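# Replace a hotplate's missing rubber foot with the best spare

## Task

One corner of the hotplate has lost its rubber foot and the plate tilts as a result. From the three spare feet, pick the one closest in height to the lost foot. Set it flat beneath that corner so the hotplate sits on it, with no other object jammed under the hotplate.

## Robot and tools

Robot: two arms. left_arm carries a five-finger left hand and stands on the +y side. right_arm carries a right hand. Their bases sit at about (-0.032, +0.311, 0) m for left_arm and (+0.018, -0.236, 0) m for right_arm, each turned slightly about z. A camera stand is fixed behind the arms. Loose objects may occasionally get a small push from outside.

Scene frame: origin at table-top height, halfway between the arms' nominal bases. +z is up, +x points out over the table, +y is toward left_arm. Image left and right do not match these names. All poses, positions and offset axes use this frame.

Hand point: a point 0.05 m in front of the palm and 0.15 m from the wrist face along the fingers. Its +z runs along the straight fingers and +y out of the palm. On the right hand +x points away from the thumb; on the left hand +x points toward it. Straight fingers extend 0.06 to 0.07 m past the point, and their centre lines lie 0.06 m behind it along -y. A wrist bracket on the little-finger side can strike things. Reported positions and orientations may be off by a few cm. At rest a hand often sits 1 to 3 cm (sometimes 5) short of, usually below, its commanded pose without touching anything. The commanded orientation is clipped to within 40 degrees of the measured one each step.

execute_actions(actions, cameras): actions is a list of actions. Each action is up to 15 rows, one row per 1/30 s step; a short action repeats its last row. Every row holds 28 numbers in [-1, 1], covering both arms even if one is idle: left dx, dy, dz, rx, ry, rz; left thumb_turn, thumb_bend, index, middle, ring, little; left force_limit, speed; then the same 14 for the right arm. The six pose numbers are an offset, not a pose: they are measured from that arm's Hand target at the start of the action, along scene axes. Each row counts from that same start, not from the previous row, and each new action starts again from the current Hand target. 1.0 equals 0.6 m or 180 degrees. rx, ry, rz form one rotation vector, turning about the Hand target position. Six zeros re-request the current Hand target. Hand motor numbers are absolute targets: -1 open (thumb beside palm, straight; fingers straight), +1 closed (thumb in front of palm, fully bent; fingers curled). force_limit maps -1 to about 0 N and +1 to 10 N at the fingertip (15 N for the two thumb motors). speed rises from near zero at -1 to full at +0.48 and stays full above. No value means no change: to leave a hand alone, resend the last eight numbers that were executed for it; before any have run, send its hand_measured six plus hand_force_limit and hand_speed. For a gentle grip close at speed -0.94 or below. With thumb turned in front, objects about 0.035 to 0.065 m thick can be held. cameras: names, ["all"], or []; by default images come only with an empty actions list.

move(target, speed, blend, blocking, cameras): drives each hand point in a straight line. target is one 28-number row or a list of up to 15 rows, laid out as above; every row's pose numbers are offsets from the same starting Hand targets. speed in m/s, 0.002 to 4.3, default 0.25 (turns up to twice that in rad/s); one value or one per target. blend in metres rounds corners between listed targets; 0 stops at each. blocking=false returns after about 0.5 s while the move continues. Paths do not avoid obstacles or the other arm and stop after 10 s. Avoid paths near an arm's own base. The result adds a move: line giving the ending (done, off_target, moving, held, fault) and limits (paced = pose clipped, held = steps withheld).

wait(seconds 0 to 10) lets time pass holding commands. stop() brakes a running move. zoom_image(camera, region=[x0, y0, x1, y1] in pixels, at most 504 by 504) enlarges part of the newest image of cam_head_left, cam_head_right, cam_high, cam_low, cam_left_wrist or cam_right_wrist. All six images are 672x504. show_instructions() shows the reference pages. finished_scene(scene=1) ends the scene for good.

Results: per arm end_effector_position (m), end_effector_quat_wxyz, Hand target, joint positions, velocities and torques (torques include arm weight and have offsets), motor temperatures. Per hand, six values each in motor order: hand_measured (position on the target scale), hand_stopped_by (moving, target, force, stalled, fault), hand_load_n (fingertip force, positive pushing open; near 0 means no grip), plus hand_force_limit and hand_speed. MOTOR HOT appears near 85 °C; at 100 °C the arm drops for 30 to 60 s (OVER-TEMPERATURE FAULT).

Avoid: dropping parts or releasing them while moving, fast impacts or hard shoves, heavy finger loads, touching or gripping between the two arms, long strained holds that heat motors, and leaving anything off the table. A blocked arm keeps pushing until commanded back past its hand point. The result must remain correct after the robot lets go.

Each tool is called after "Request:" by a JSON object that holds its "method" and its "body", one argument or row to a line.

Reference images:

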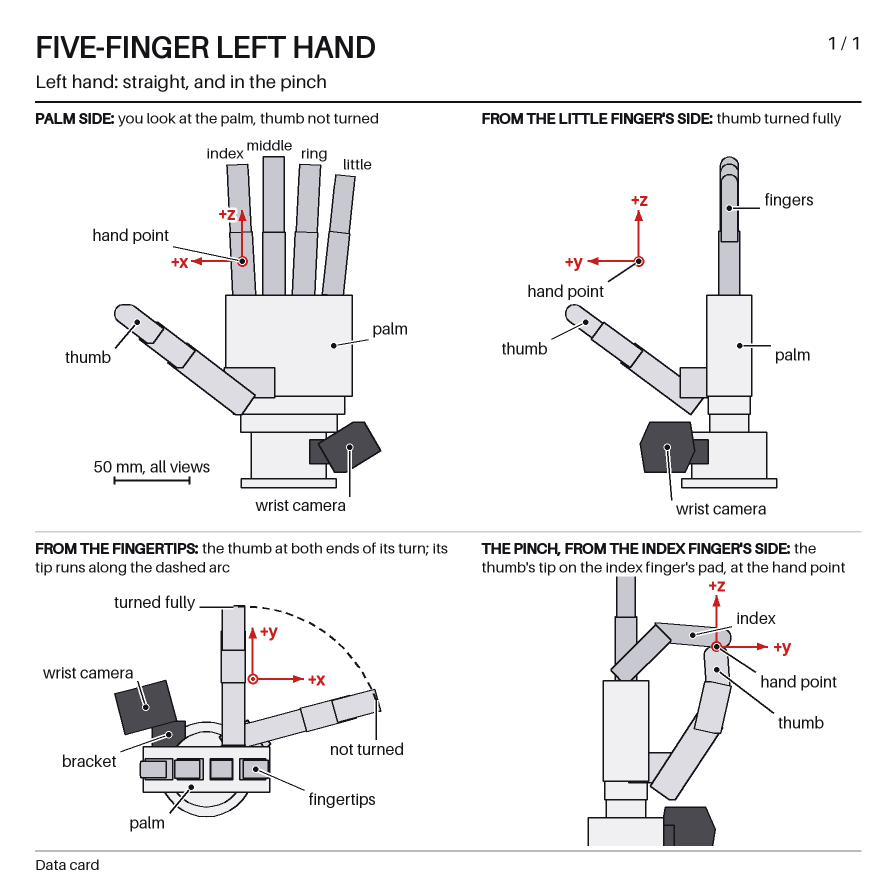

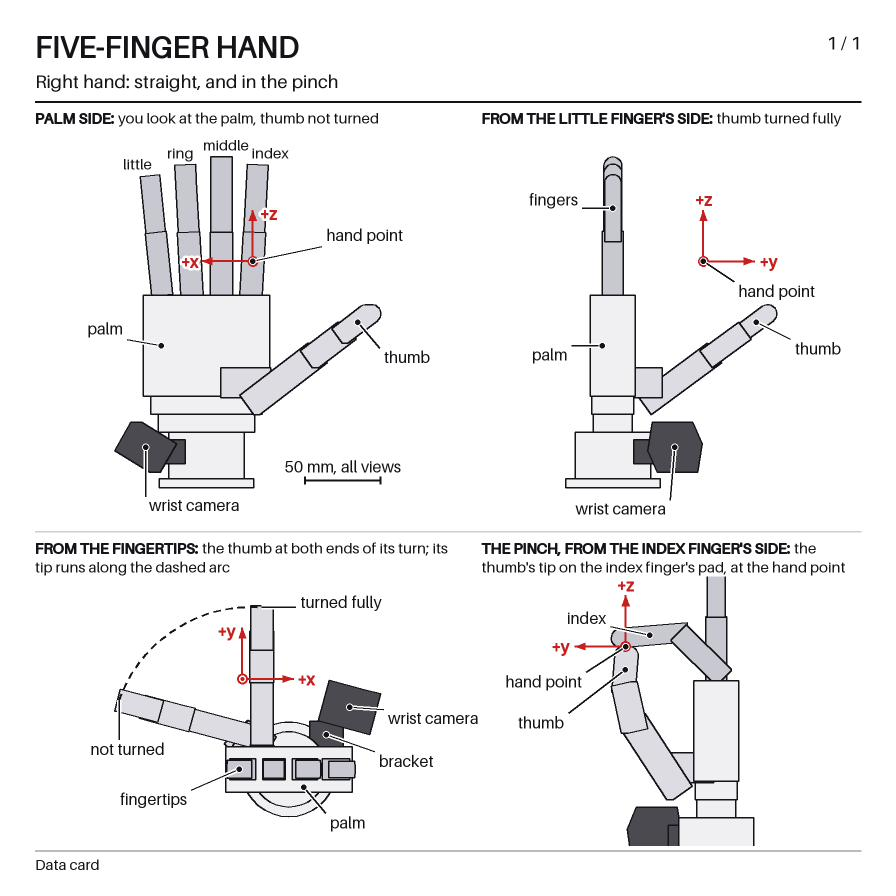

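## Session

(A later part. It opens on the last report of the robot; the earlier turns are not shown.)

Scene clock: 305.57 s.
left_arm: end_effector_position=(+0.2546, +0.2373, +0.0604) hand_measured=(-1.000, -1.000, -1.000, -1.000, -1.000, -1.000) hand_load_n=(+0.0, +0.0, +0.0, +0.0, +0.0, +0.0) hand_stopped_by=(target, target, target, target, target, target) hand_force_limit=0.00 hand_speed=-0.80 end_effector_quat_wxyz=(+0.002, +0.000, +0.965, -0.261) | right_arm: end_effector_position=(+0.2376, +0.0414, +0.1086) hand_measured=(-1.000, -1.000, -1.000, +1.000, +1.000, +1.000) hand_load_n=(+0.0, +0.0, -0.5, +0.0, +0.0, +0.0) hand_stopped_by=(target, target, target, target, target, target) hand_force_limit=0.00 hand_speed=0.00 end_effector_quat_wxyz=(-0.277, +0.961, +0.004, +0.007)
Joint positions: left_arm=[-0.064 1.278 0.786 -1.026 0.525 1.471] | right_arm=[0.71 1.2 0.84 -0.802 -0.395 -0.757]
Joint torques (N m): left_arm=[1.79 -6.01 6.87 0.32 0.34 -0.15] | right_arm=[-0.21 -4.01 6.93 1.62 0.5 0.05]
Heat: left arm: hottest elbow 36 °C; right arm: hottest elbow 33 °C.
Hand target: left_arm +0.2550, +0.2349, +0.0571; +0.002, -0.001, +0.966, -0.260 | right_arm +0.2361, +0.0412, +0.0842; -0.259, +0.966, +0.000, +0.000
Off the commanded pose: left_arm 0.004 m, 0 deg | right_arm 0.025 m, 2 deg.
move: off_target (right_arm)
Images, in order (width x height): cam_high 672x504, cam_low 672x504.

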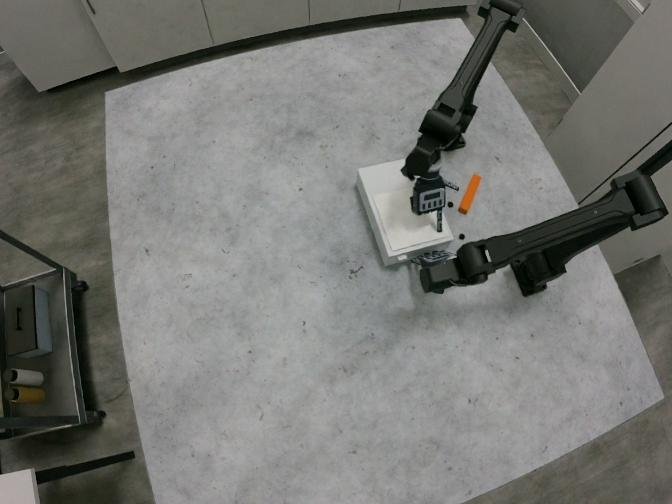

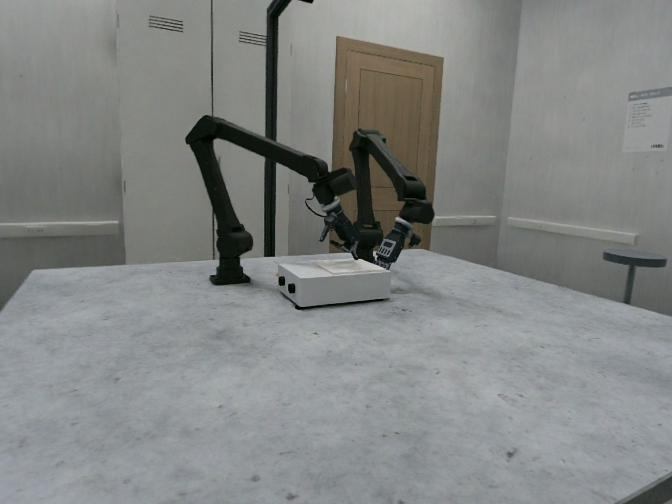

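Request:
{"method": "move", "body": {
  "target": [0,-0.0417,0,0,0,0,-1,-1,-1,-1,-1,-1,0,-0.8,0,-0.01,0,0,0,0,-1,-1,-1,1,1,1,0,0],
  "speed": 0.03,
  "cameras": ["cam_high","cam_low"]
}}

Request:
{"method": "zoom_image", "body": {
  "camera": "cam_high",
  "region": [370, 140, 500, 280]
}}

Request:
{"method": "zoom_image", "body": {
  "camera": "cam_low",
  "region": [270, 240, 400, 320]
}}

Scene clock: 307.50 s.
left_arm: end_effector_position=(+0.2543, +0.2327, +0.0589) hand_measured=(-1.000, -1.000, -1.000, -1.000, -1.000, -1.000) hand_load_n=(+0.0, +0.0, +0.0, -7.5, +0.0, +0.0) hand_stopped_by=(target, target, target, target, target, target) hand_force_limit=0.00 hand_speed=-0.80 end_effector_quat_wxyz=(+0.001, -0.015, +0.971, -0.239) | right_arm: end_effector_position=(+0.2373, +0.0411, +0.1082) hand_measured=(-1.000, -1.000, -1.000, +1.000, +1.000, +1.000) hand_load_n=(+0.0, +0.0, +0.0, +0.0, +0.0, +0.0) hand_stopped_by=(target, target, target, target, target, target) hand_force_limit=0.00 hand_speed=0.00 end_effector_quat_wxyz=(-0.278, +0.961, +0.004, +0.008)
Joint positions: left_arm=[-0.104 1.278 0.786 -1.004 0.477 1.397] | right_arm=[0.709 1.197 0.836 -0.798 -0.397 -0.757]
Joint torques (N m): left_arm=[-1.55 -6.24 6.91 0.88 2.09 -0.25] | right_arm=[-1.03 -4.25 6.74 1.11 0.38 -0.05]
Heat: left arm: hottest elbow 36 °C; right arm: hottest elbow 33 °C.
Hand target: left_arm +0.2550, +0.2100, +0.0571; +0.002, -0.001, +0.966, -0.260 | right_arm +0.2360, +0.0352, +0.0842; -0.259, +0.966, +0.000, -0.001
Off the commanded pose: left_arm 0.023 m, 3 deg | right_arm 0.025 m, 3 deg.
move: off_target (left_arm, right_arm)
Images, in order (width x height): cam_high 672x504, cam_low 672x504.

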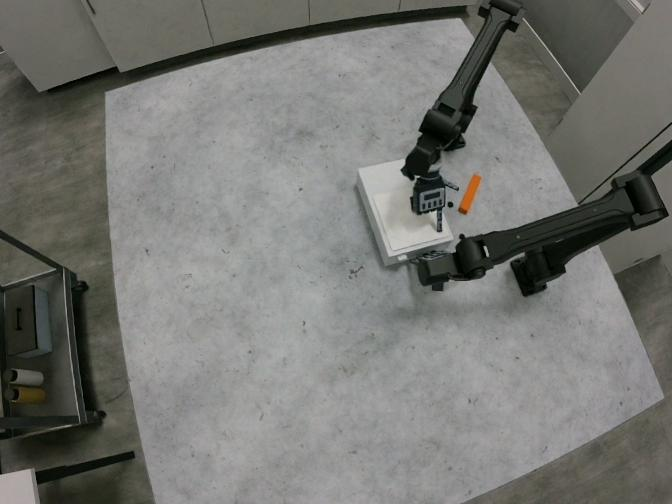

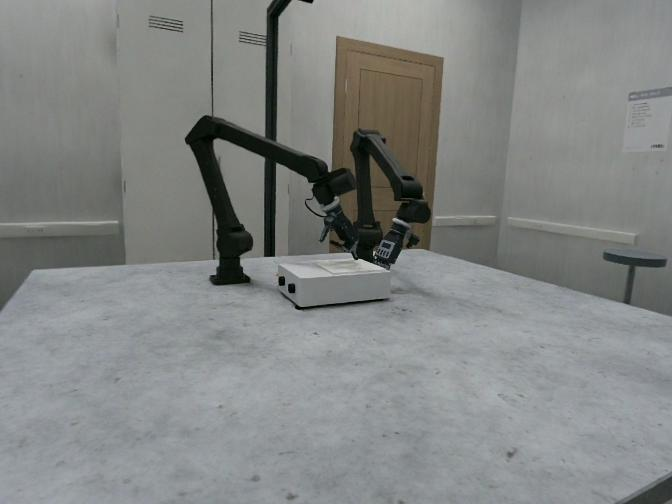

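Scaled by 3.600 from the camera's 672x504 image, which has a finer 960x720 frame.

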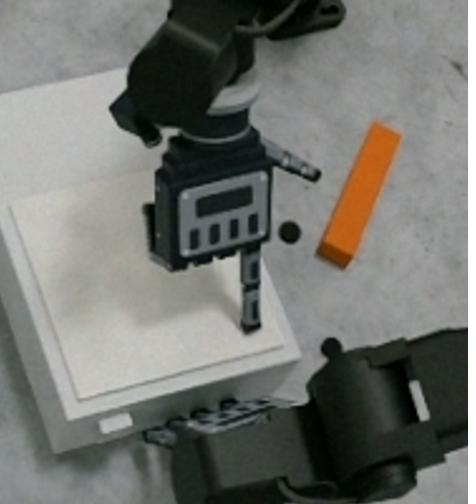

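Scaled by 3.877 from the camera's 672x504 image, which has a finer 960x720 frame.

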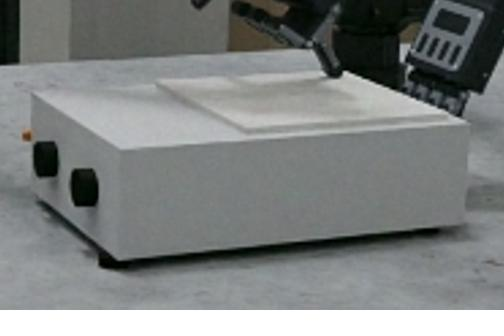

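Request:
{"method": "move", "body": {
  "target": [
    [0,0.045,0,0,0,-0.027,-1,-1,-1,-1,-1,-1,0,-0.8,0,0,0,0,0,0,-1,-1,-1,1,1,1,0,0],
    [0,-0.02,0,0,0,-0.027,-1,-1,-1,-1,-1,-1,0,-0.8,0,-0.01,-0.01,0,0,0,-1,-1,-1,1,1,1,0,0]
  ],
  "speed": 0.04,
  "cameras": ["cam_high","cam_low"]
}}

Request:
{"method": "zoom_image", "body": {
  "camera": "cam_high",
  "region": [370, 140, 500, 280]
}}

Request:
{"method": "zoom_image", "body": {
  "camera": "cam_low",
  "region": [270, 240, 400, 320]
}}

Scene clock: 312.67 s.
left_arm: end_effector_position=(+0.2480, +0.2325, +0.0537) hand_measured=(-1.000, -1.000, -1.000, -0.998, -1.000, -1.000) hand_load_n=(+0.0, +0.0, +0.0, -10.5, +0.0, +0.0) hand_stopped_by=(target, target, target, target, target, target) hand_force_limit=0.00 hand_speed=-0.80 end_effector_quat_wxyz=(-0.014, +0.015, +0.973, -0.228) | right_arm: end_effector_position=(+0.2370, +0.0404, +0.1066) hand_measured=(-1.000, -1.000, -1.000, +1.000, +1.000, +1.000) hand_load_n=(+0.0, +0.0, +0.5, +0.0, +0.0, +0.0) hand_stopped_by=(target, target, target, target, target, target) hand_force_limit=0.00 hand_speed=0.00 end_effector_quat_wxyz=(-0.286, +0.958, +0.002, +0.008)
Joint positions: left_arm=[-0.125 1.294 0.786 -1.03 0.46 1.448] | right_arm=[0.701 1.19 0.822 -0.782 -0.411 -0.757]
Joint torques (N m): left_arm=[-2.84 -5.83 8.46 0.96 2.97 -0.24] | right_arm=[-1.85 -4.07 6.08 0.85 0.81 -0.15]
Heat: left arm: hottest elbow 36 °C; right arm: hottest elbow 33 °C.
Hand target: left_arm +0.2550, +0.1979, +0.0571; -0.009, +0.040, +0.965, -0.260 | right_arm +0.2360, +0.0291, +0.0781; -0.259, +0.966, +0.000, -0.001
Off the commanded pose: left_arm 0.035 m, 5 deg | right_arm 0.031 m, 3 deg.
move: off_target (left_arm, right_arm)
Images, in order (width x height): cam_high 672x504, cam_low 672x504.

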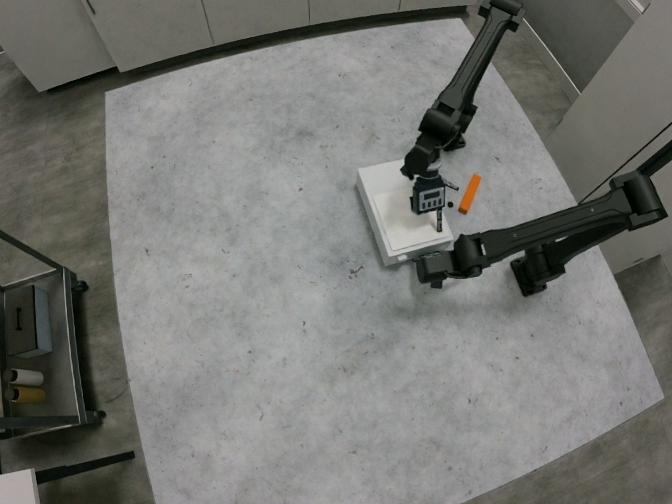

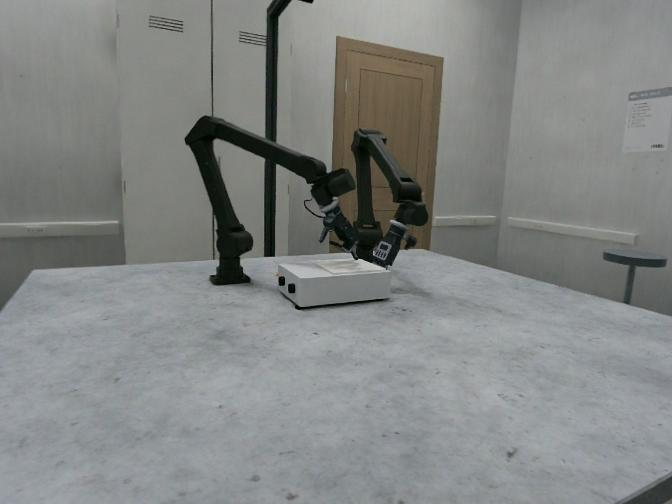

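Scaled by 3.600 from the camera's 672x504 image, which has a finer 960x720 frame.

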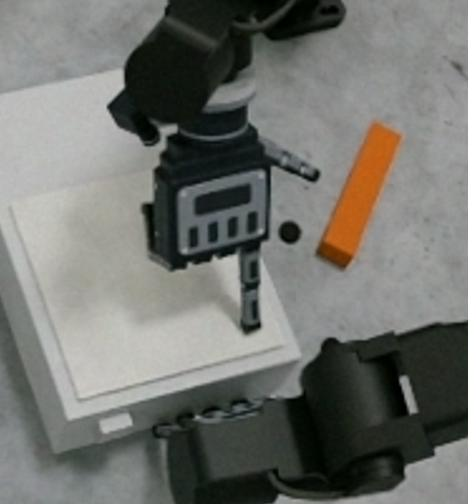

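Scaled by 3.877 from the camera's 672x504 image, which has a finer 960x720 frame.

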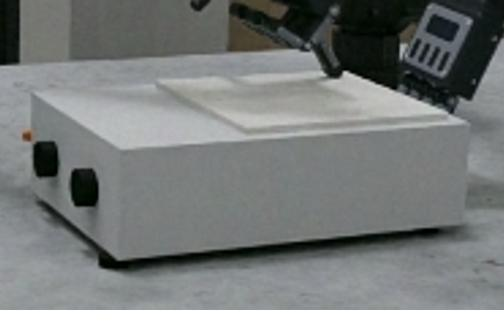

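Request:
{"method": "move", "body": {
  "target": [
    [0,0.1,0.01,0,0,0,-1,-1,-1,-1,-1,-1,0,-0.8,0,0.01,0.004,0,0,0,-1,-1,-1,1,1,1,0,0],
    [-0.0083,0.085,-0.02,0.0722,0,0.0328,-1,-1,1,1,1,1,0,0,0,0.01,0.004,0,0,0,-1,-1,-1,1,1,1,0,0]
  ],
  "speed": 0.1,
  "cameras": ["cam_high","cam_low","cam_left_wrist"]
}}

Request:
{"method": "zoom_image", "body": {
  "camera": "cam_low",
  "region": [270, 200, 430, 320]
}}

Scene clock: 322.93 s.
left_arm: end_effector_position=(+0.2492, +0.2482, +0.0550) hand_measured=(-1.000, -1.000, +1.000, -0.924, +1.000, +1.000) hand_load_n=(+0.0, +0.0, +0.0, +1.0, +0.0, +0.0) hand_stopped_by=(target, target, target, force, target, target) hand_force_limit=0.00 hand_speed=0.00 end_effector_quat_wxyz=(-0.001, -0.011, +0.988, -0.156) | right_arm: end_effector_position=(+0.2372, +0.0404, +0.1069) hand_measured=(-1.000, -1.000, -1.000, +1.000, +1.000, +1.000) hand_load_n=(+0.0, +0.0, +0.0, +0.0, +0.0, +0.0) hand_stopped_by=(target, target, target, target, target, target) hand_force_limit=0.00 hand_speed=0.00 end_effector_quat_wxyz=(-0.286, +0.958, +0.002, +0.009)
Joint positions: left_arm=[-0.164 1.279 0.786 -1.018 0.308 1.355] | right_arm=[0.701 1.189 0.822 -0.781 -0.41 -0.757]
Joint torques (N m): left_arm=[1.67 -4.66 6.28 0.79 -0.39 -0.11] | right_arm=[-0.5 -2.9 7.23 0.83 0.91 -0.08]
Motor temperatures (°C): left_arm=[27 28 36 26 31 22] | right_arm=[28 26 33 26 24 22]
Heat: left arm: hottest elbow 36 °C; right arm: hottest elbow 33 °C.
Hand target: left_arm +0.2500, +0.2490, +0.0451; -0.001, -0.011, +0.989, -0.149 | right_arm +0.2360, +0.0351, +0.0804; -0.259, +0.966, +0.000, -0.001
Off the commanded pose: left_arm 0.010 m, 1 deg | right_arm 0.027 m, 3 deg.
move: off_target (right_arm)
camera_calibration:
cam_left_wrist: T_world_to_cam=[[-0.239672, -0.912192, 0.332358, 0.263482], [-0.874619, 0.351469, 0.333933, 0.124213], [-0.421425, -0.210652, -0.882058, 0.317261], [0, 0, 0, 1]] pos_world=[0.30549, 0.263521, 0.150793]
Images, in order (width x height): cam_high 672x504, cam_low 672x504, cam_left_wrist 672x504.

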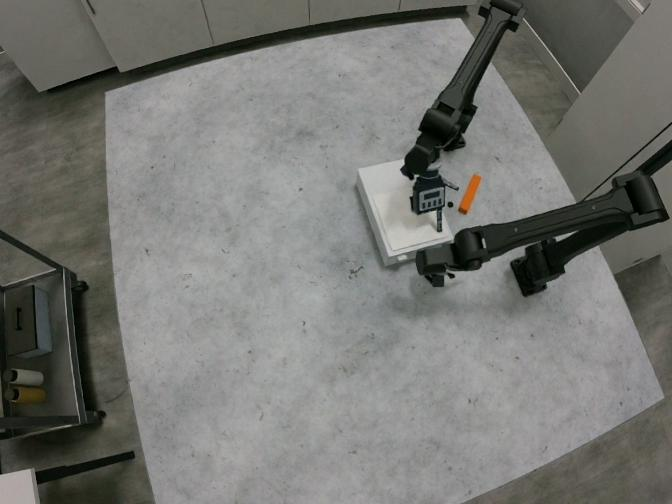

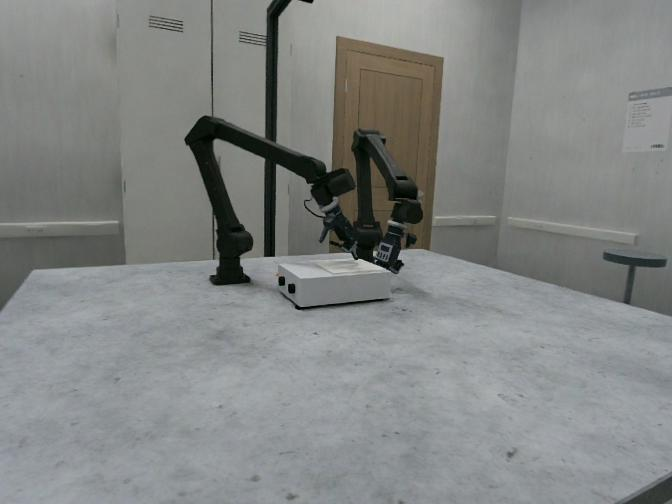

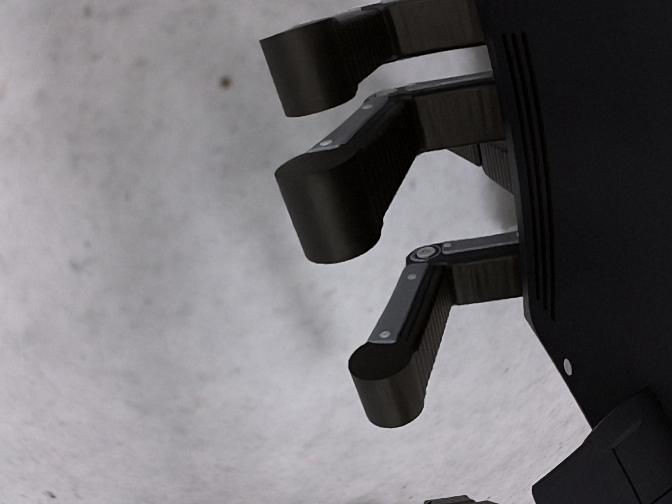

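Scaled by 3.150 from the camera's 672x504 image, which has a finer 960x720 frame.

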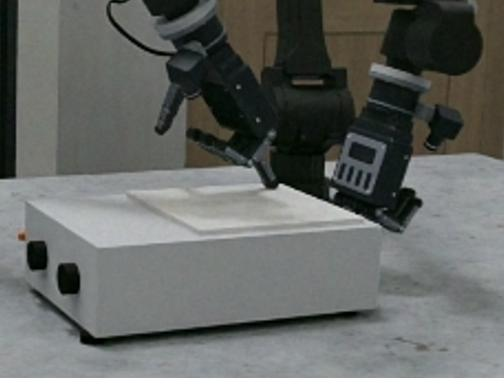

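Request:
{"method": "move", "body": {
  "target": [
    [0,0,0.0,0,0,0,-1,-1,1,0.98,1,1,0,0,0,0,0,0,0,0,-1,-1,-1,1,1,1,0,0],
    [0,-0.065,-0.01,0,0,0,-1,-1,1,0.98,1,1,0,0,0,0,0.002,0,0,0,-1,-1,-1,1,1,1,0,0]
  ],
  "speed": 0.06,
  "cameras": ["cam_high","cam_low","cam_left_wrist"]
}}

Request:
{"method": "zoom_image", "body": {
  "camera": "cam_high",
  "region": [370, 140, 500, 280]
}}

Request:
{"method": "zoom_image", "body": {
  "camera": "cam_low",
  "region": [270, 200, 430, 320]
}}

Scene clock: 325.97 s.
left_arm: end_effector_position=(+0.2454, +0.2139, +0.0400) hand_measured=(-1.000, -1.000, +1.000, +0.980, +1.000, +1.000) hand_load_n=(+0.0, +0.0, +0.0, +0.0, +0.0, +0.0) hand_stopped_by=(target, target, target, target, target, target) hand_force_limit=0.00 hand_speed=0.00 end_effector_quat_wxyz=(-0.005, -0.011, +0.989, -0.149) | right_arm: end_effector_position=(+0.2372, +0.0404, +0.1069) hand_measured=(-1.000, -1.000, -1.000, +1.000, +1.000, +1.000) hand_load_n=(+0.0, +0.0, +0.0, +0.0, +0.0, +0.0) hand_stopped_by=(target, target, target, target, target, target) hand_force_limit=0.00 hand_speed=0.00 end_effector_quat_wxyz=(-0.286, +0.958, +0.002, +0.009)
Joint positions: left_arm=[-0.279 1.318 0.774 -0.944 0.287 1.238] | right_arm=[0.701 1.189 0.822 -0.781 -0.41 -0.757]
Joint torques (N m): left_arm=[1.44 -5.95 7.58 0.1 0.09 -0.17] | right_arm=[-0.56 -2.96 7.54 0.96 0.92 -0.09]
Heat: left arm: hottest elbow 36 °C; right arm: hottest elbow 33 °C.
Hand target: left_arm +0.2500, +0.2100, +0.0391; -0.001, -0.011, +0.989, -0.149 | right_arm +0.2360, +0.0351, +0.0816; -0.259, +0.966, +0.000, -0.001
Off the commanded pose: left_arm 0.006 m, 1 deg | right_arm 0.026 m, 3 deg.
move: off_target (right_arm)
camera_calibration:
cam_left_wrist: T_world_to_cam=[[-0.238271, -0.916722, 0.3207, 0.237284], [-0.871524, 0.347539, 0.345923, 0.137535], [-0.428571, -0.197074, -0.881753, 0.293934], [0, 0, 0, 1]] pos_world=[0.302375, 0.227651, 0.135504]
Images, in order (width x height): cam_high 672x504, cam_low 672x504, cam_left_wrist 672x504.

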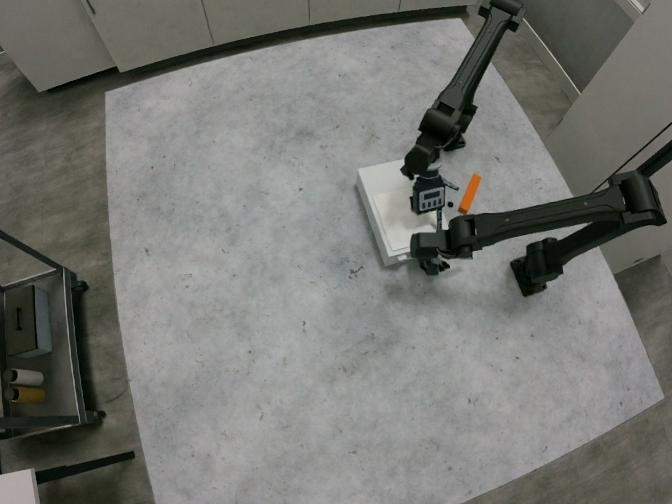

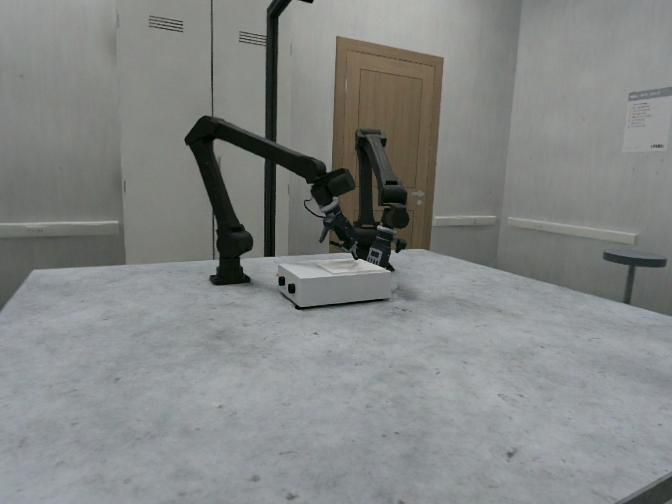

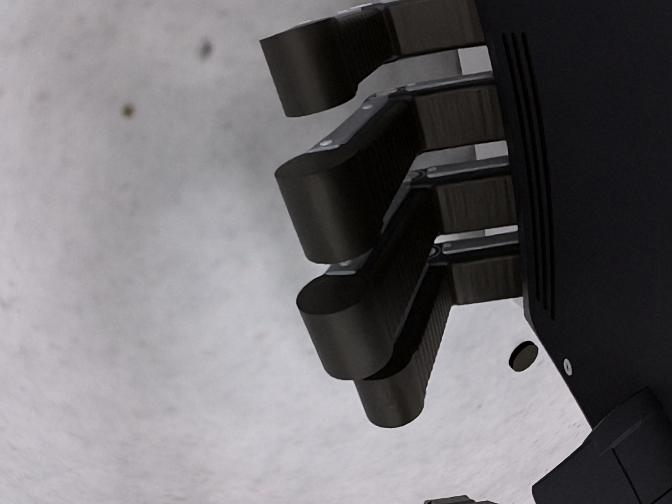

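Scaled by 3.600 from the camera's 672x504 image, which has a finer 960x720 frame.

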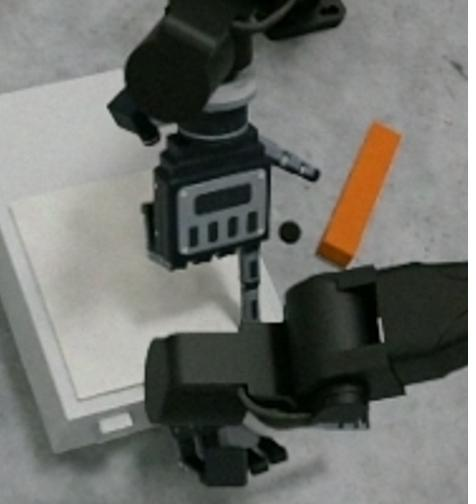

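Scaled by 3.150 from the camera's 672x504 image, which has a finer 960x720 frame.

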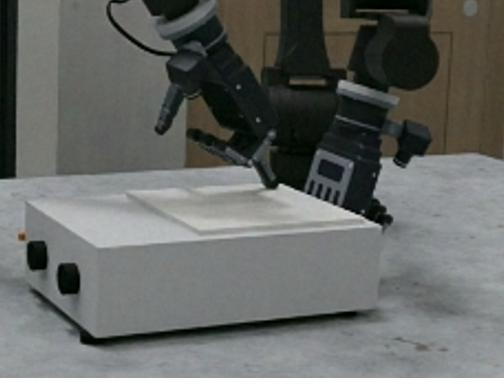

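Request:
{"method": "move", "body": {
  "target": [
    [0,-0.05,0,0,0,0,-1,-1,1,0.98,1,1,0,0,0,-0.01,0,0,0,0,-1,-1,-1,1,1,1,0,0]
  ],
  "speed": 0.04,
  "cameras": ["cam_low"]
}}

Request:
{"method": "zoom_image", "body": {
  "camera": "cam_low",
  "region": [270, 240, 400, 320]
}}

Scene clock: 327.50 s.
left_arm: end_effector_position=(+0.2429, +0.2135, +0.0374) hand_measured=(-1.000, -1.000, +1.000, +0.980, +1.000, +1.000) hand_load_n=(+0.0, +0.0, +0.0, +0.0, +0.0, +0.0) hand_stopped_by=(target, target, target, target, target, target) hand_force_limit=0.00 hand_speed=0.00 end_effector_quat_wxyz=(-0.005, -0.014, +0.992, -0.123) | right_arm: end_effector_position=(+0.2372, +0.0404, +0.1069) hand_measured=(-1.000, -1.000, -1.000, +1.000, +1.000, +1.000) hand_load_n=(+0.0, +0.0, +0.0, +0.0, +0.0, +0.0) hand_stopped_by=(target, target, target, target, target, target) hand_force_limit=0.00 hand_speed=0.00 end_effector_quat_wxyz=(-0.286, +0.958, +0.002, +0.009)
Joint positions: left_arm=[-0.312 1.327 0.774 -0.942 0.235 1.202] | right_arm=[0.701 1.189 0.822 -0.781 -0.41 -0.757]
Joint torques (N m): left_arm=[-2.08 -5.42 9.21 0.94 2.02 -0.63] | right_arm=[-1.73 -4.25 6.9 0.53 0.72 -0.16]
Heat: left arm: hottest elbow 36 °C; right arm: hottest elbow 32 °C.
Hand target: left_arm +0.2500, +0.1799, +0.0391; +0.000, -0.011, +0.989, -0.150 | right_arm +0.2360, +0.0291, +0.0816; -0.259, +0.966, +0.000, -0.001
Off the commanded pose: left_arm 0.034 m, 3 deg | right_arm 0.028 m, 3 deg.
move: off_target (left_arm, right_arm)
Images, in order (width x height): cam_low 672x504.

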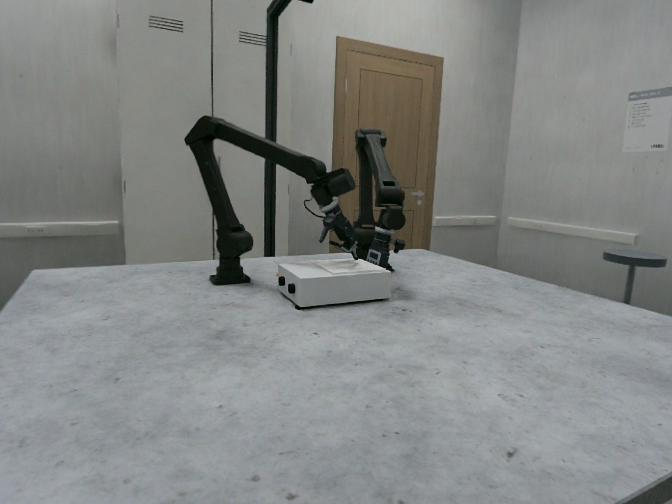

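Scaled by 3.877 from the camera's 672x504 image, which has a finer 960x720 frame.

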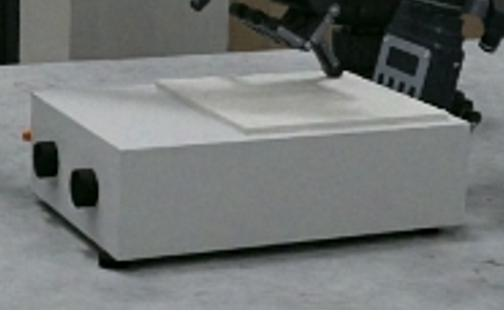

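Request:
{"method": "move", "body": {
  "target": [
    [0,-0.05,0,0,0,0,-1,-1,1,0.98,1,1,0,0,0,-0.01,0,0,0,0,-1,-1,-1,1,1,1,0,0]
  ],
  "speed": 0.03,
  "cameras": ["cam_low"]
}}

Request:
{"method": "zoom_image", "body": {
  "camera": "cam_low",
  "region": [270, 240, 400, 320]
}}

Scene clock: 329.23 s.
left_arm: end_effector_position=(+0.2406, +0.2139, +0.0344) hand_measured=(-1.000, -1.000, +1.000, +0.980, +1.000, +1.000) hand_load_n=(+0.0, +0.0, +0.0, +0.5, +0.0, +0.0) hand_stopped_by=(target, target, target, target, target, target) hand_force_limit=0.00 hand_speed=0.00 end_effector_quat_wxyz=(-0.005, -0.015, +0.995, -0.099) | right_arm: end_effector_position=(+0.2389, +0.0385, +0.1075) hand_measured=(-1.000, -1.000, -1.000, +1.000, +1.000, +1.000) hand_load_n=(+0.0, +0.0, +0.5, +0.0, +0.0, +0.0) hand_stopped_by=(target, target, target, target, target, target) hand_force_limit=0.00 hand_speed=0.00 end_effector_quat_wxyz=(-0.288, +0.958, +0.001, +0.009)
Joint positions: left_arm=[-0.34 1.339 0.774 -0.942 0.189 1.174] | right_arm=[0.691 1.186 0.821 -0.781 -0.416 -0.763]
Joint torques (N m): left_arm=[-5.6 -5.42 11.1 1.16 3.67 -1.06] | right_arm=[-1.14 -4.54 6.39 0.17 0.73 -0.26]
Heat: left arm: hottest elbow 37 °C; right arm: hottest elbow 32 °C.
Hand target: left_arm +0.2500, +0.1500, +0.0390; -0.001, -0.011, +0.989, -0.149 | right_arm +0.2359, +0.0231, +0.0817; -0.259, +0.966, +0.000, -0.001
Off the commanded pose: left_arm 0.065 m, 6 deg | right_arm 0.030 m, 4 deg.
move: off_target (left_arm, right_arm)
Images, in order (width x height): cam_low 672x504.

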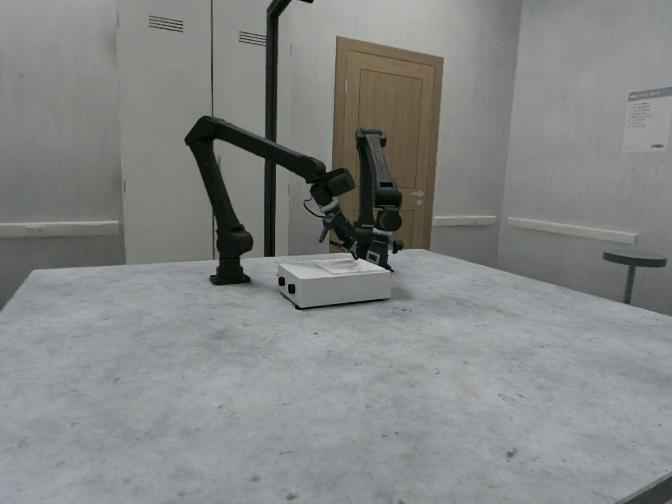

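Scaled by 3.877 from the camera's 672x504 image, which has a finer 960x720 frame.

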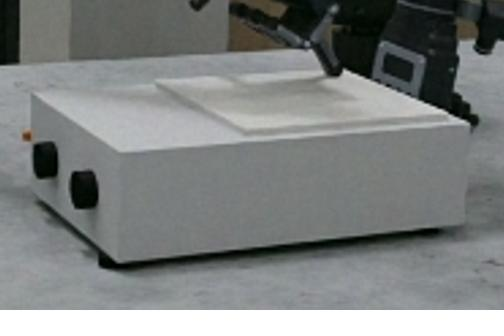

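Request:
{"method": "move", "body": {
  "target": [
    [0,-0.035,0,0,0,0,-1,-1,1,0.98,1,1,0,0,0,-0.01,0.005,0,0,0,-1,-1,-1,1,1,1,0,0]
  ],
  "speed": 0.03,
  "cameras": ["cam_low"]
}}

Request:
{"method": "zoom_image", "body": {
  "camera": "cam_low",
  "region": [270, 240, 400, 320]
}}

Scene clock: 331.33 s.
left_arm: end_effector_position=(+0.2372, +0.2111, +0.0313) hand_measured=(-1.000, -1.000, +1.000, +0.980, +1.000, +1.000) hand_load_n=(+0.0, +0.0, +0.0, +0.0, +0.5, +0.0) hand_stopped_by=(target, target, target, target, target, target) hand_force_limit=0.00 hand_speed=0.00 end_effector_quat_wxyz=(-0.009, -0.014, +0.996, -0.085) | right_arm: end_effector_position=(+0.2384, +0.0351, +0.1075) hand_measured=(-1.000, -1.000, -1.000, +1.000, +1.000, +1.000) hand_load_n=(+0.0, +0.0, +0.5, +0.0, +0.0, +0.0) hand_stopped_by=(target, target, target, target, target, target) hand_force_limit=0.00 hand_speed=0.00 end_effector_quat_wxyz=(-0.290, +0.957, +0.003, +0.008)
Joint positions: left_arm=[-0.367 1.352 0.774 -0.942 0.163 1.151] | right_arm=[0.682 1.179 0.815 -0.786 -0.424 -0.775]
Joint torques (N m): left_arm=[-7.24 -4.13 12.51 1.29 4.62 -1.24] | right_arm=[-1.9 -4.54 6.74 -0.14 0.89 -0.22]
Heat: left arm: hottest elbow 37 °C; right arm: hottest elbow 32 °C.
Hand target: left_arm +0.2500, +0.1289, +0.0390; -0.001, -0.011, +0.989, -0.149 | right_arm +0.2361, +0.0171, +0.0847; -0.259, +0.966, -0.001, -0.001
Off the commanded pose: left_arm 0.083 m, 8 deg | right_arm 0.029 m, 4 deg.
move: off_target (left_arm, right_arm)
Images, in order (width x height): cam_low 672x504.

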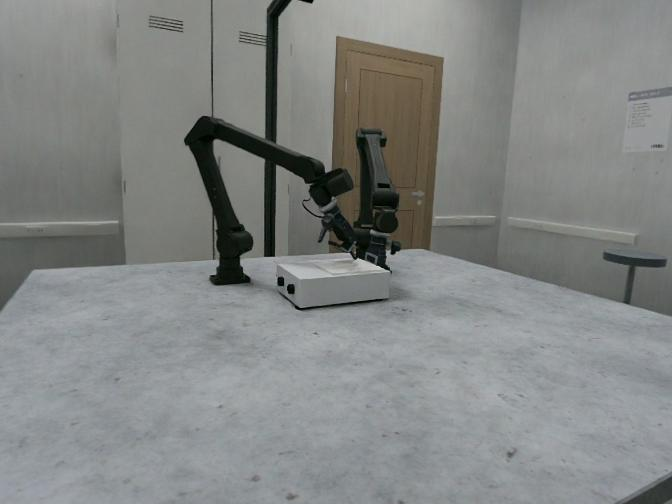

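Scaled by 3.877 from the camera's 672x504 image, which has a finer 960x720 frame.

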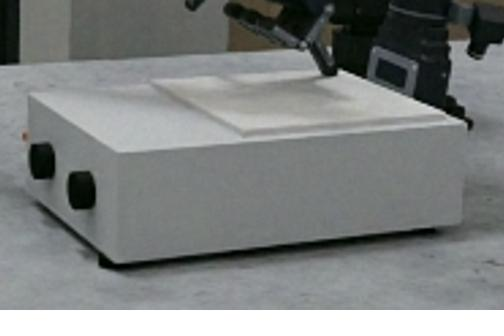

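Request:
{"method": "move", "body": {
  "target": [
    [0,-0.01,0,0,0,0,-1,-1,1,0.98,1,1,0,0,0,-0.01,0.0,0,0,0,-1,-1,-1,1,1,1,0,0]
  ],
  "speed": 0.02,
  "cameras": ["cam_low"]
}}

Request:
{"method": "zoom_image", "body": {
  "camera": "cam_low",
  "region": [270, 260, 350, 320]
}}

Scene clock: 333.03 s.
left_arm: end_effector_position=(+0.2333, +0.2062, +0.0298) hand_measured=(-1.000, -1.000, +1.000, +0.980, +1.000, +1.000) hand_load_n=(+0.0, +0.0, +0.0, +0.0, +0.0, +0.0) hand_stopped_by=(target, target, target, target, target, target) hand_force_limit=0.00 hand_speed=0.00 end_effector_quat_wxyz=(-0.014, -0.017, +0.996, -0.084) | right_arm: end_effector_position=(+0.2370, +0.0302, +0.1074) hand_measured=(-1.000, -1.000, -1.000, +1.000, +1.000, +1.000) hand_load_n=(-0.5, +0.0, +0.5, +0.0, +0.0, +0.0) hand_stopped_by=(target, target, target, target, target, target) hand_force_limit=0.00 hand_speed=0.00 end_effector_quat_wxyz=(-0.291, +0.957, +0.005, +0.006)
Joint positions: left_arm=[-0.383 1.359 0.774 -0.943 0.165 1.13] | right_arm=[0.672 1.169 0.808 -0.795 -0.433 -0.788]
Joint torques (N m): left_arm=[-7.47 -5.13 12.97 1.51 4.53 -1.16] | right_arm=[-2.67 -4.54 6.74 -0.18 1.09 -0.24]
Motor temperatures (°C): left_arm=[27 28 37 26 36 23] | right_arm=[28 26 32 26 24 22]
Heat: left arm: hottest elbow 37 °C; right arm: hottest elbow 32 °C.
Hand target: left_arm +0.2499, +0.1230, +0.0391; -0.001, -0.011, +0.989, -0.149 | right_arm +0.2360, +0.0112, +0.0848; -0.259, +0.966, +0.000, -0.001
Off the commanded pose: left_arm 0.085 m, 8 deg | right_arm 0.030 m, 4 deg.
move: off_target (left_arm, right_arm)
Images, in order (width x height): cam_low 672x504.

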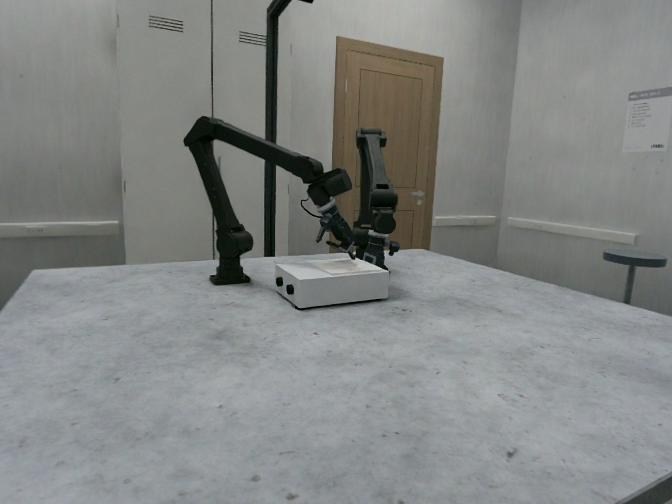

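Scaled by 6.300 from the camera's 672x504 image, which has a finer 960x720 frame.

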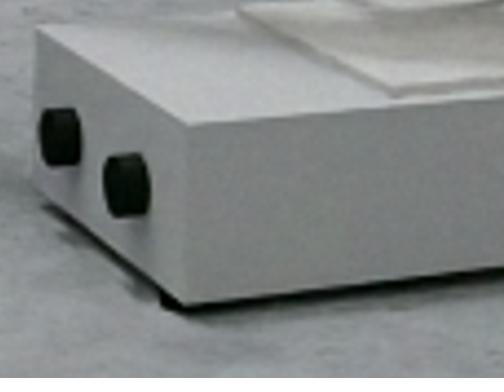

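Request:
{"method": "move", "body": {
  "target": [
    [0,0.17,0.01,0,0,0,-1,-1,1,0.98,1,1,0,0,0,0.01,0.0,0,0,0,-1,-1,-1,1,1,1,0,0],
    [0.045,0.17,0.0,0,0,0,-1,-1,1,0.98,1,1,0,0,0,0.015,0.0,0,0,0,-1,-1,-1,1,1,1,0,0],
    [0.05,0.06,0.0,0,0,0,-1,-1,1,0.98,1,1,0,0,0,0.015,0.0,0,0,0,-1,-1,-1,1,1,1,0,0]
  ],
  "speed": [0.12,0.08,0.05],
  "cameras": ["cam_low","cam_high"]
}}

Request:
{"method": "zoom_image", "body": {
  "camera": "cam_low",
  "region": [270, 260, 350, 320]
}}

Request:
{"method": "zoom_image", "body": {
  "camera": "cam_high",
  "region": [340, 130, 480, 280]
}}

Scene clock: 338.50 s.
left_arm: end_effector_position=(+0.2509, +0.2055, +0.0247) hand_measured=(-1.000, -1.000, +1.000, +0.980, +1.000, +1.000) hand_load_n=(+0.0, +0.0, +0.0, +0.0, +0.0, +0.0) hand_stopped_by=(target, target, target, target, target, target) hand_force_limit=0.00 hand_speed=0.00 end_effector_quat_wxyz=(-0.026, -0.017, +0.993, -0.114) | right_arm: end_effector_position=(+0.2370, +0.0303, +0.1075) hand_measured=(-1.000, -1.000, -1.000, +1.000, +1.000, +1.000) hand_load_n=(-0.5, +0.0, +0.5, +0.0, +0.5, +0.0) hand_stopped_by=(target, target, target, target, target, target) hand_force_limit=0.00 hand_speed=0.00 end_effector_quat_wxyz=(-0.290, +0.957, +0.006, +0.007)
Joint positions: left_arm=[-0.327 1.412 0.811 -0.937 0.232 1.185] | right_arm=[0.674 1.169 0.808 -0.795 -0.43 -0.789]
Joint torques (N m): left_arm=[-2.02 -6.07 12.88 0.9 2.11 -0.72] | right_arm=[-0.73 -4.31 7.65 0.13 1.18 -0.06]
Heat: left arm: hottest elbow 38 °C; right arm: hottest elbow 33 °C.
Hand target: left_arm +0.2799, +0.1590, +0.0390; -0.001, -0.011, +0.989, -0.149 | right_arm +0.2361, +0.0202, +0.0848; -0.259, +0.966, +0.000, -0.001
Off the commanded pose: left_arm 0.057 m, 5 deg | right_arm 0.025 m, 4 deg.
move: off_target (left_arm, right_arm)
Images, in order (width x height): cam_high 672x504, cam_low 672x504.

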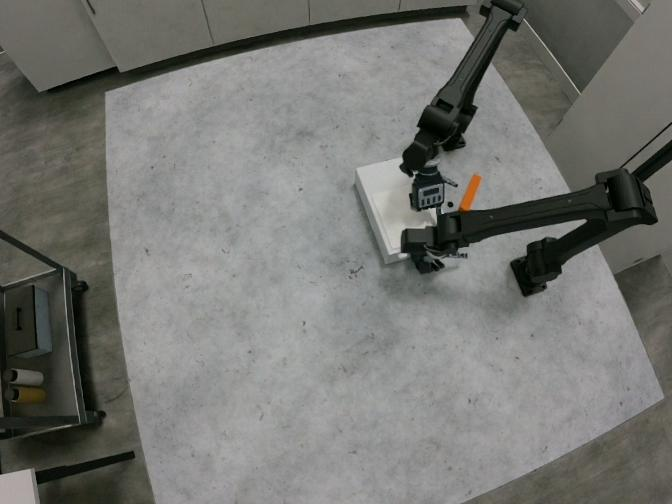

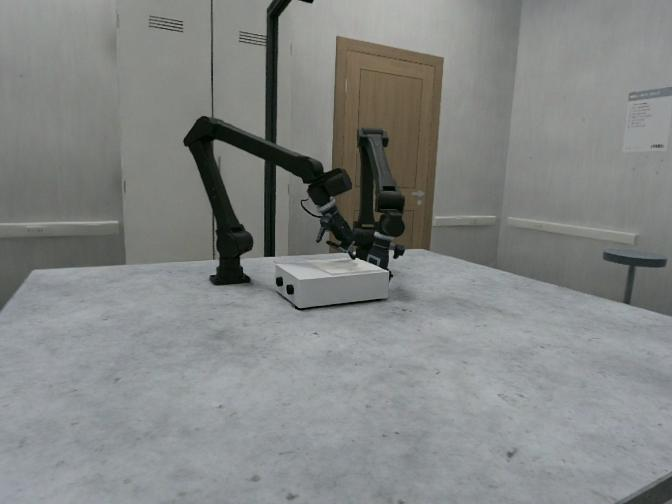

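Scaled by 6.300 from the camera's 672x504 image, which has a finer 960x720 frame.

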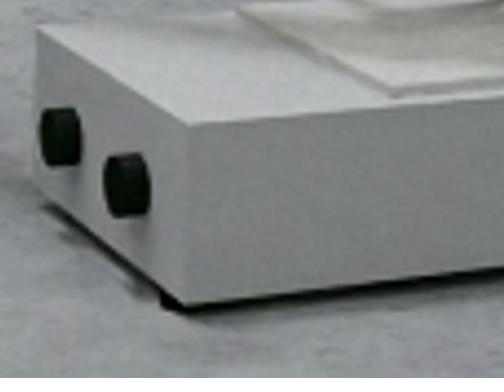

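Scaled by 3.360 from the camera's 672x504 image, which has a finer 960x720 frame.

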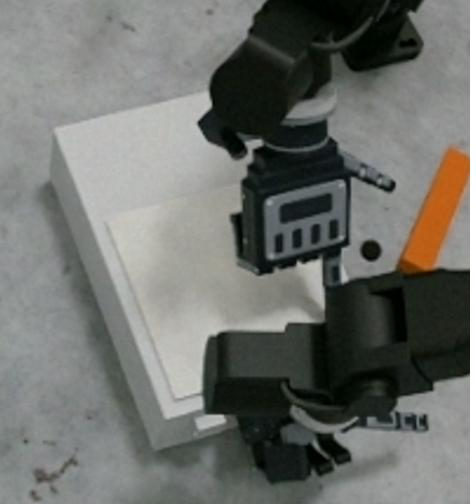

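Request:
{"method": "move", "body": {
  "target": [
    [0.01,0.09,0.02,0,0,0,-1,-1,1,0.98,1,1,0,0,0,0,0.0,0,0,0,-1,-1,-1,1,1,1,0,0],
    [0.025,-0.02,0.02,0,0,0,-1,-1,1,0.98,1,1,0,0,0,0,0.0,0,0,0,-1,-1,-1,1,1,1,0,0]
  ],
  "speed": [0.1,0.05],
  "cameras": ["cam_low"]
}}

Request:
{"method": "zoom_image", "body": {
  "camera": "cam_low",
  "region": [270, 260, 350, 320]
}}

Scene clock: 343.30 s.
left_arm: end_effector_position=(+0.2654, +0.2054, +0.0339) hand_measured=(-1.000, -1.000, +1.000, +0.980, +1.000, +1.000) hand_load_n=(+0.0, +0.0, +0.0, +0.0, +0.0, +0.0) hand_stopped_by=(target, target, target, target, target, target) hand_force_limit=0.00 hand_speed=0.00 end_effector_quat_wxyz=(-0.025, -0.017, +0.994, -0.107) | right_arm: end_effector_position=(+0.2371, +0.0302, +0.1075) hand_measured=(-1.000, -1.000, -1.000, +1.000, +1.000, +1.000) hand_load_n=(+0.0, +0.0, +0.5, +0.0, +0.0, +0.0) hand_stopped_by=(target, target, target, target, target, target) hand_force_limit=0.00 hand_speed=0.00 end_effector_quat_wxyz=(-0.290, +0.957, +0.006, +0.008)
Joint positions: left_arm=[-0.322 1.434 0.863 -0.971 0.218 1.191] | right_arm=[0.674 1.169 0.808 -0.795 -0.429 -0.789]
Joint torques (N m): left_arm=[-4.42 -5.77 14.13 0.94 2.73 -0.82] | right_arm=[-1.61 -3.31 7.54 0.29 1.23 -0.1]
Heat: left arm: hottest elbow 39 °C; right arm: hottest elbow 33 °C.
Hand target: left_arm +0.2949, +0.1469, +0.0510; -0.001, -0.011, +0.989, -0.149 | right_arm +0.2361, +0.0201, +0.0848; -0.259, +0.966, -0.001, -0.001
Off the commanded pose: left_arm 0.068 m, 6 deg | right_arm 0.025 m, 4 deg.
move: off_target (left_arm, right_arm)
Images, in order (width x height): cam_low 672x504.

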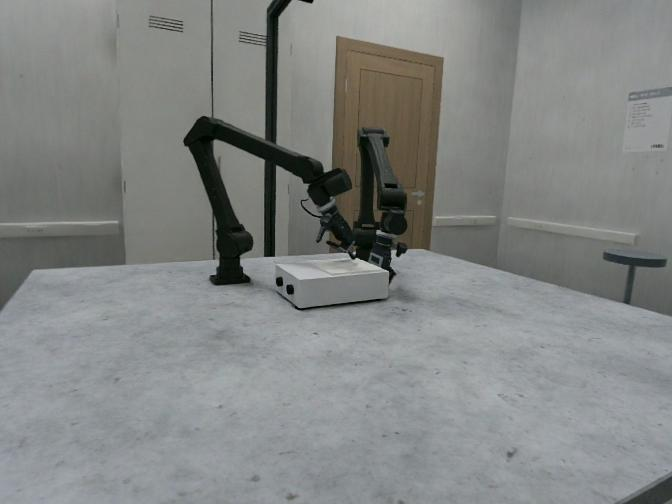

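Scaled by 6.300 from the camera's 672x504 image, which has a finer 960x720 frame.

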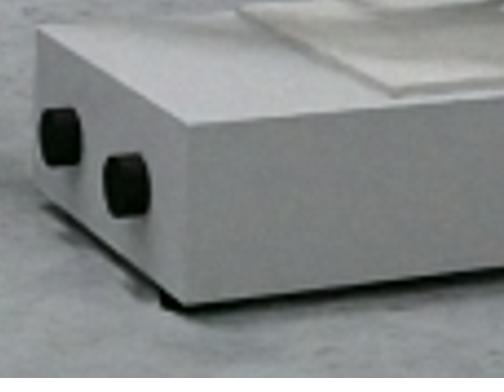

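Now push on, more.

Request:
{"method": "move", "body": {
  "target": [
    [0.0,-0.04,0.0,0,0,0,-1,-1,1,0.98,1,1,0,0,0,-0.005,0.0,0,0,0,-1,-1,-1,1,1,1,0,0]
  ],
  "speed": 0.03,
  "cameras": ["cam_low"]
}}

Request:
{"method": "zoom_image", "body": {
  "camera": "cam_low",
  "region": [270, 260, 350, 320]
}}

Scene clock: 345.03 s.
left_arm: end_effector_position=(+0.2651, +0.2059, +0.0361) hand_measured=(-1.000, -1.000, +1.000, +0.980, +1.000, +1.000) hand_load_n=(+0.0, +0.0, +0.0, +0.0, +0.0, +0.0) hand_stopped_by=(target, target, target, target, target, target) hand_force_limit=0.00 hand_speed=0.00 end_effector_quat_wxyz=(-0.026, -0.018, +0.995, -0.090) | right_arm: end_effector_position=(+0.2371, +0.0302, +0.1075) hand_measured=(-1.000, -1.000, -1.000, +1.000, +1.000, +1.000) hand_load_n=(+0.0, +0.0, +0.5, +0.0, +0.0, +0.0) hand_stopped_by=(target, target, target, target, target, target) hand_force_limit=0.00 hand_speed=0.00 end_effector_quat_wxyz=(-0.290, +0.957, +0.006, +0.008)
Joint positions: left_arm=[-0.338 1.44 0.873 -0.987 0.187 1.175] | right_arm=[0.674 1.169 0.808 -0.795 -0.429 -0.789]
Joint torques (N m): left_arm=[-7.12 -6.07 14.78 1.31 3.93 -1.21] | right_arm=[-1.2 -4.25 7.19 0.24 1.1 -0.13]
Heat: left arm: hottest elbow 40 °C; right arm: hottest elbow 33 °C.
Hand target: left_arm +0.2948, +0.1229, +0.0509; -0.001, -0.011, +0.989, -0.149 | right_arm +0.2361, +0.0171, +0.0848; -0.259, +0.966, -0.001, -0.001
Off the commanded pose: left_arm 0.090 m, 7 deg | right_arm 0.026 m, 4 deg.
move: off_target (left_arm, right_arm)
Images, in order (width x height): cam_low 672x504.

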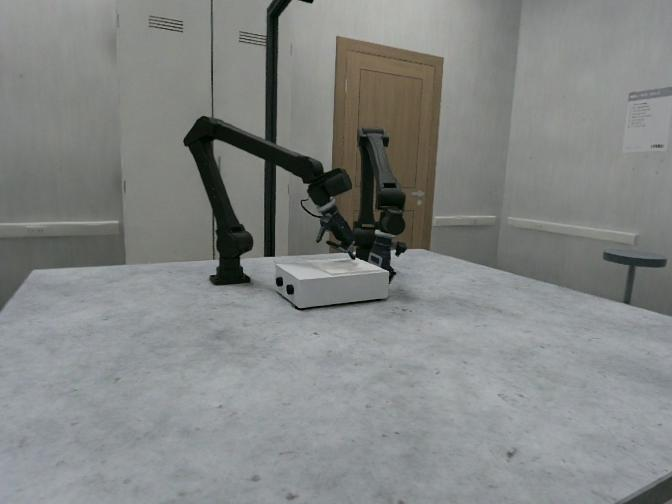

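Scaled by 6.300 from the camera's 672x504 image, which has a finer 960x720 frame.

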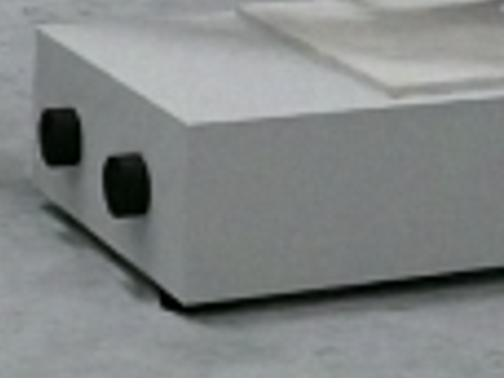

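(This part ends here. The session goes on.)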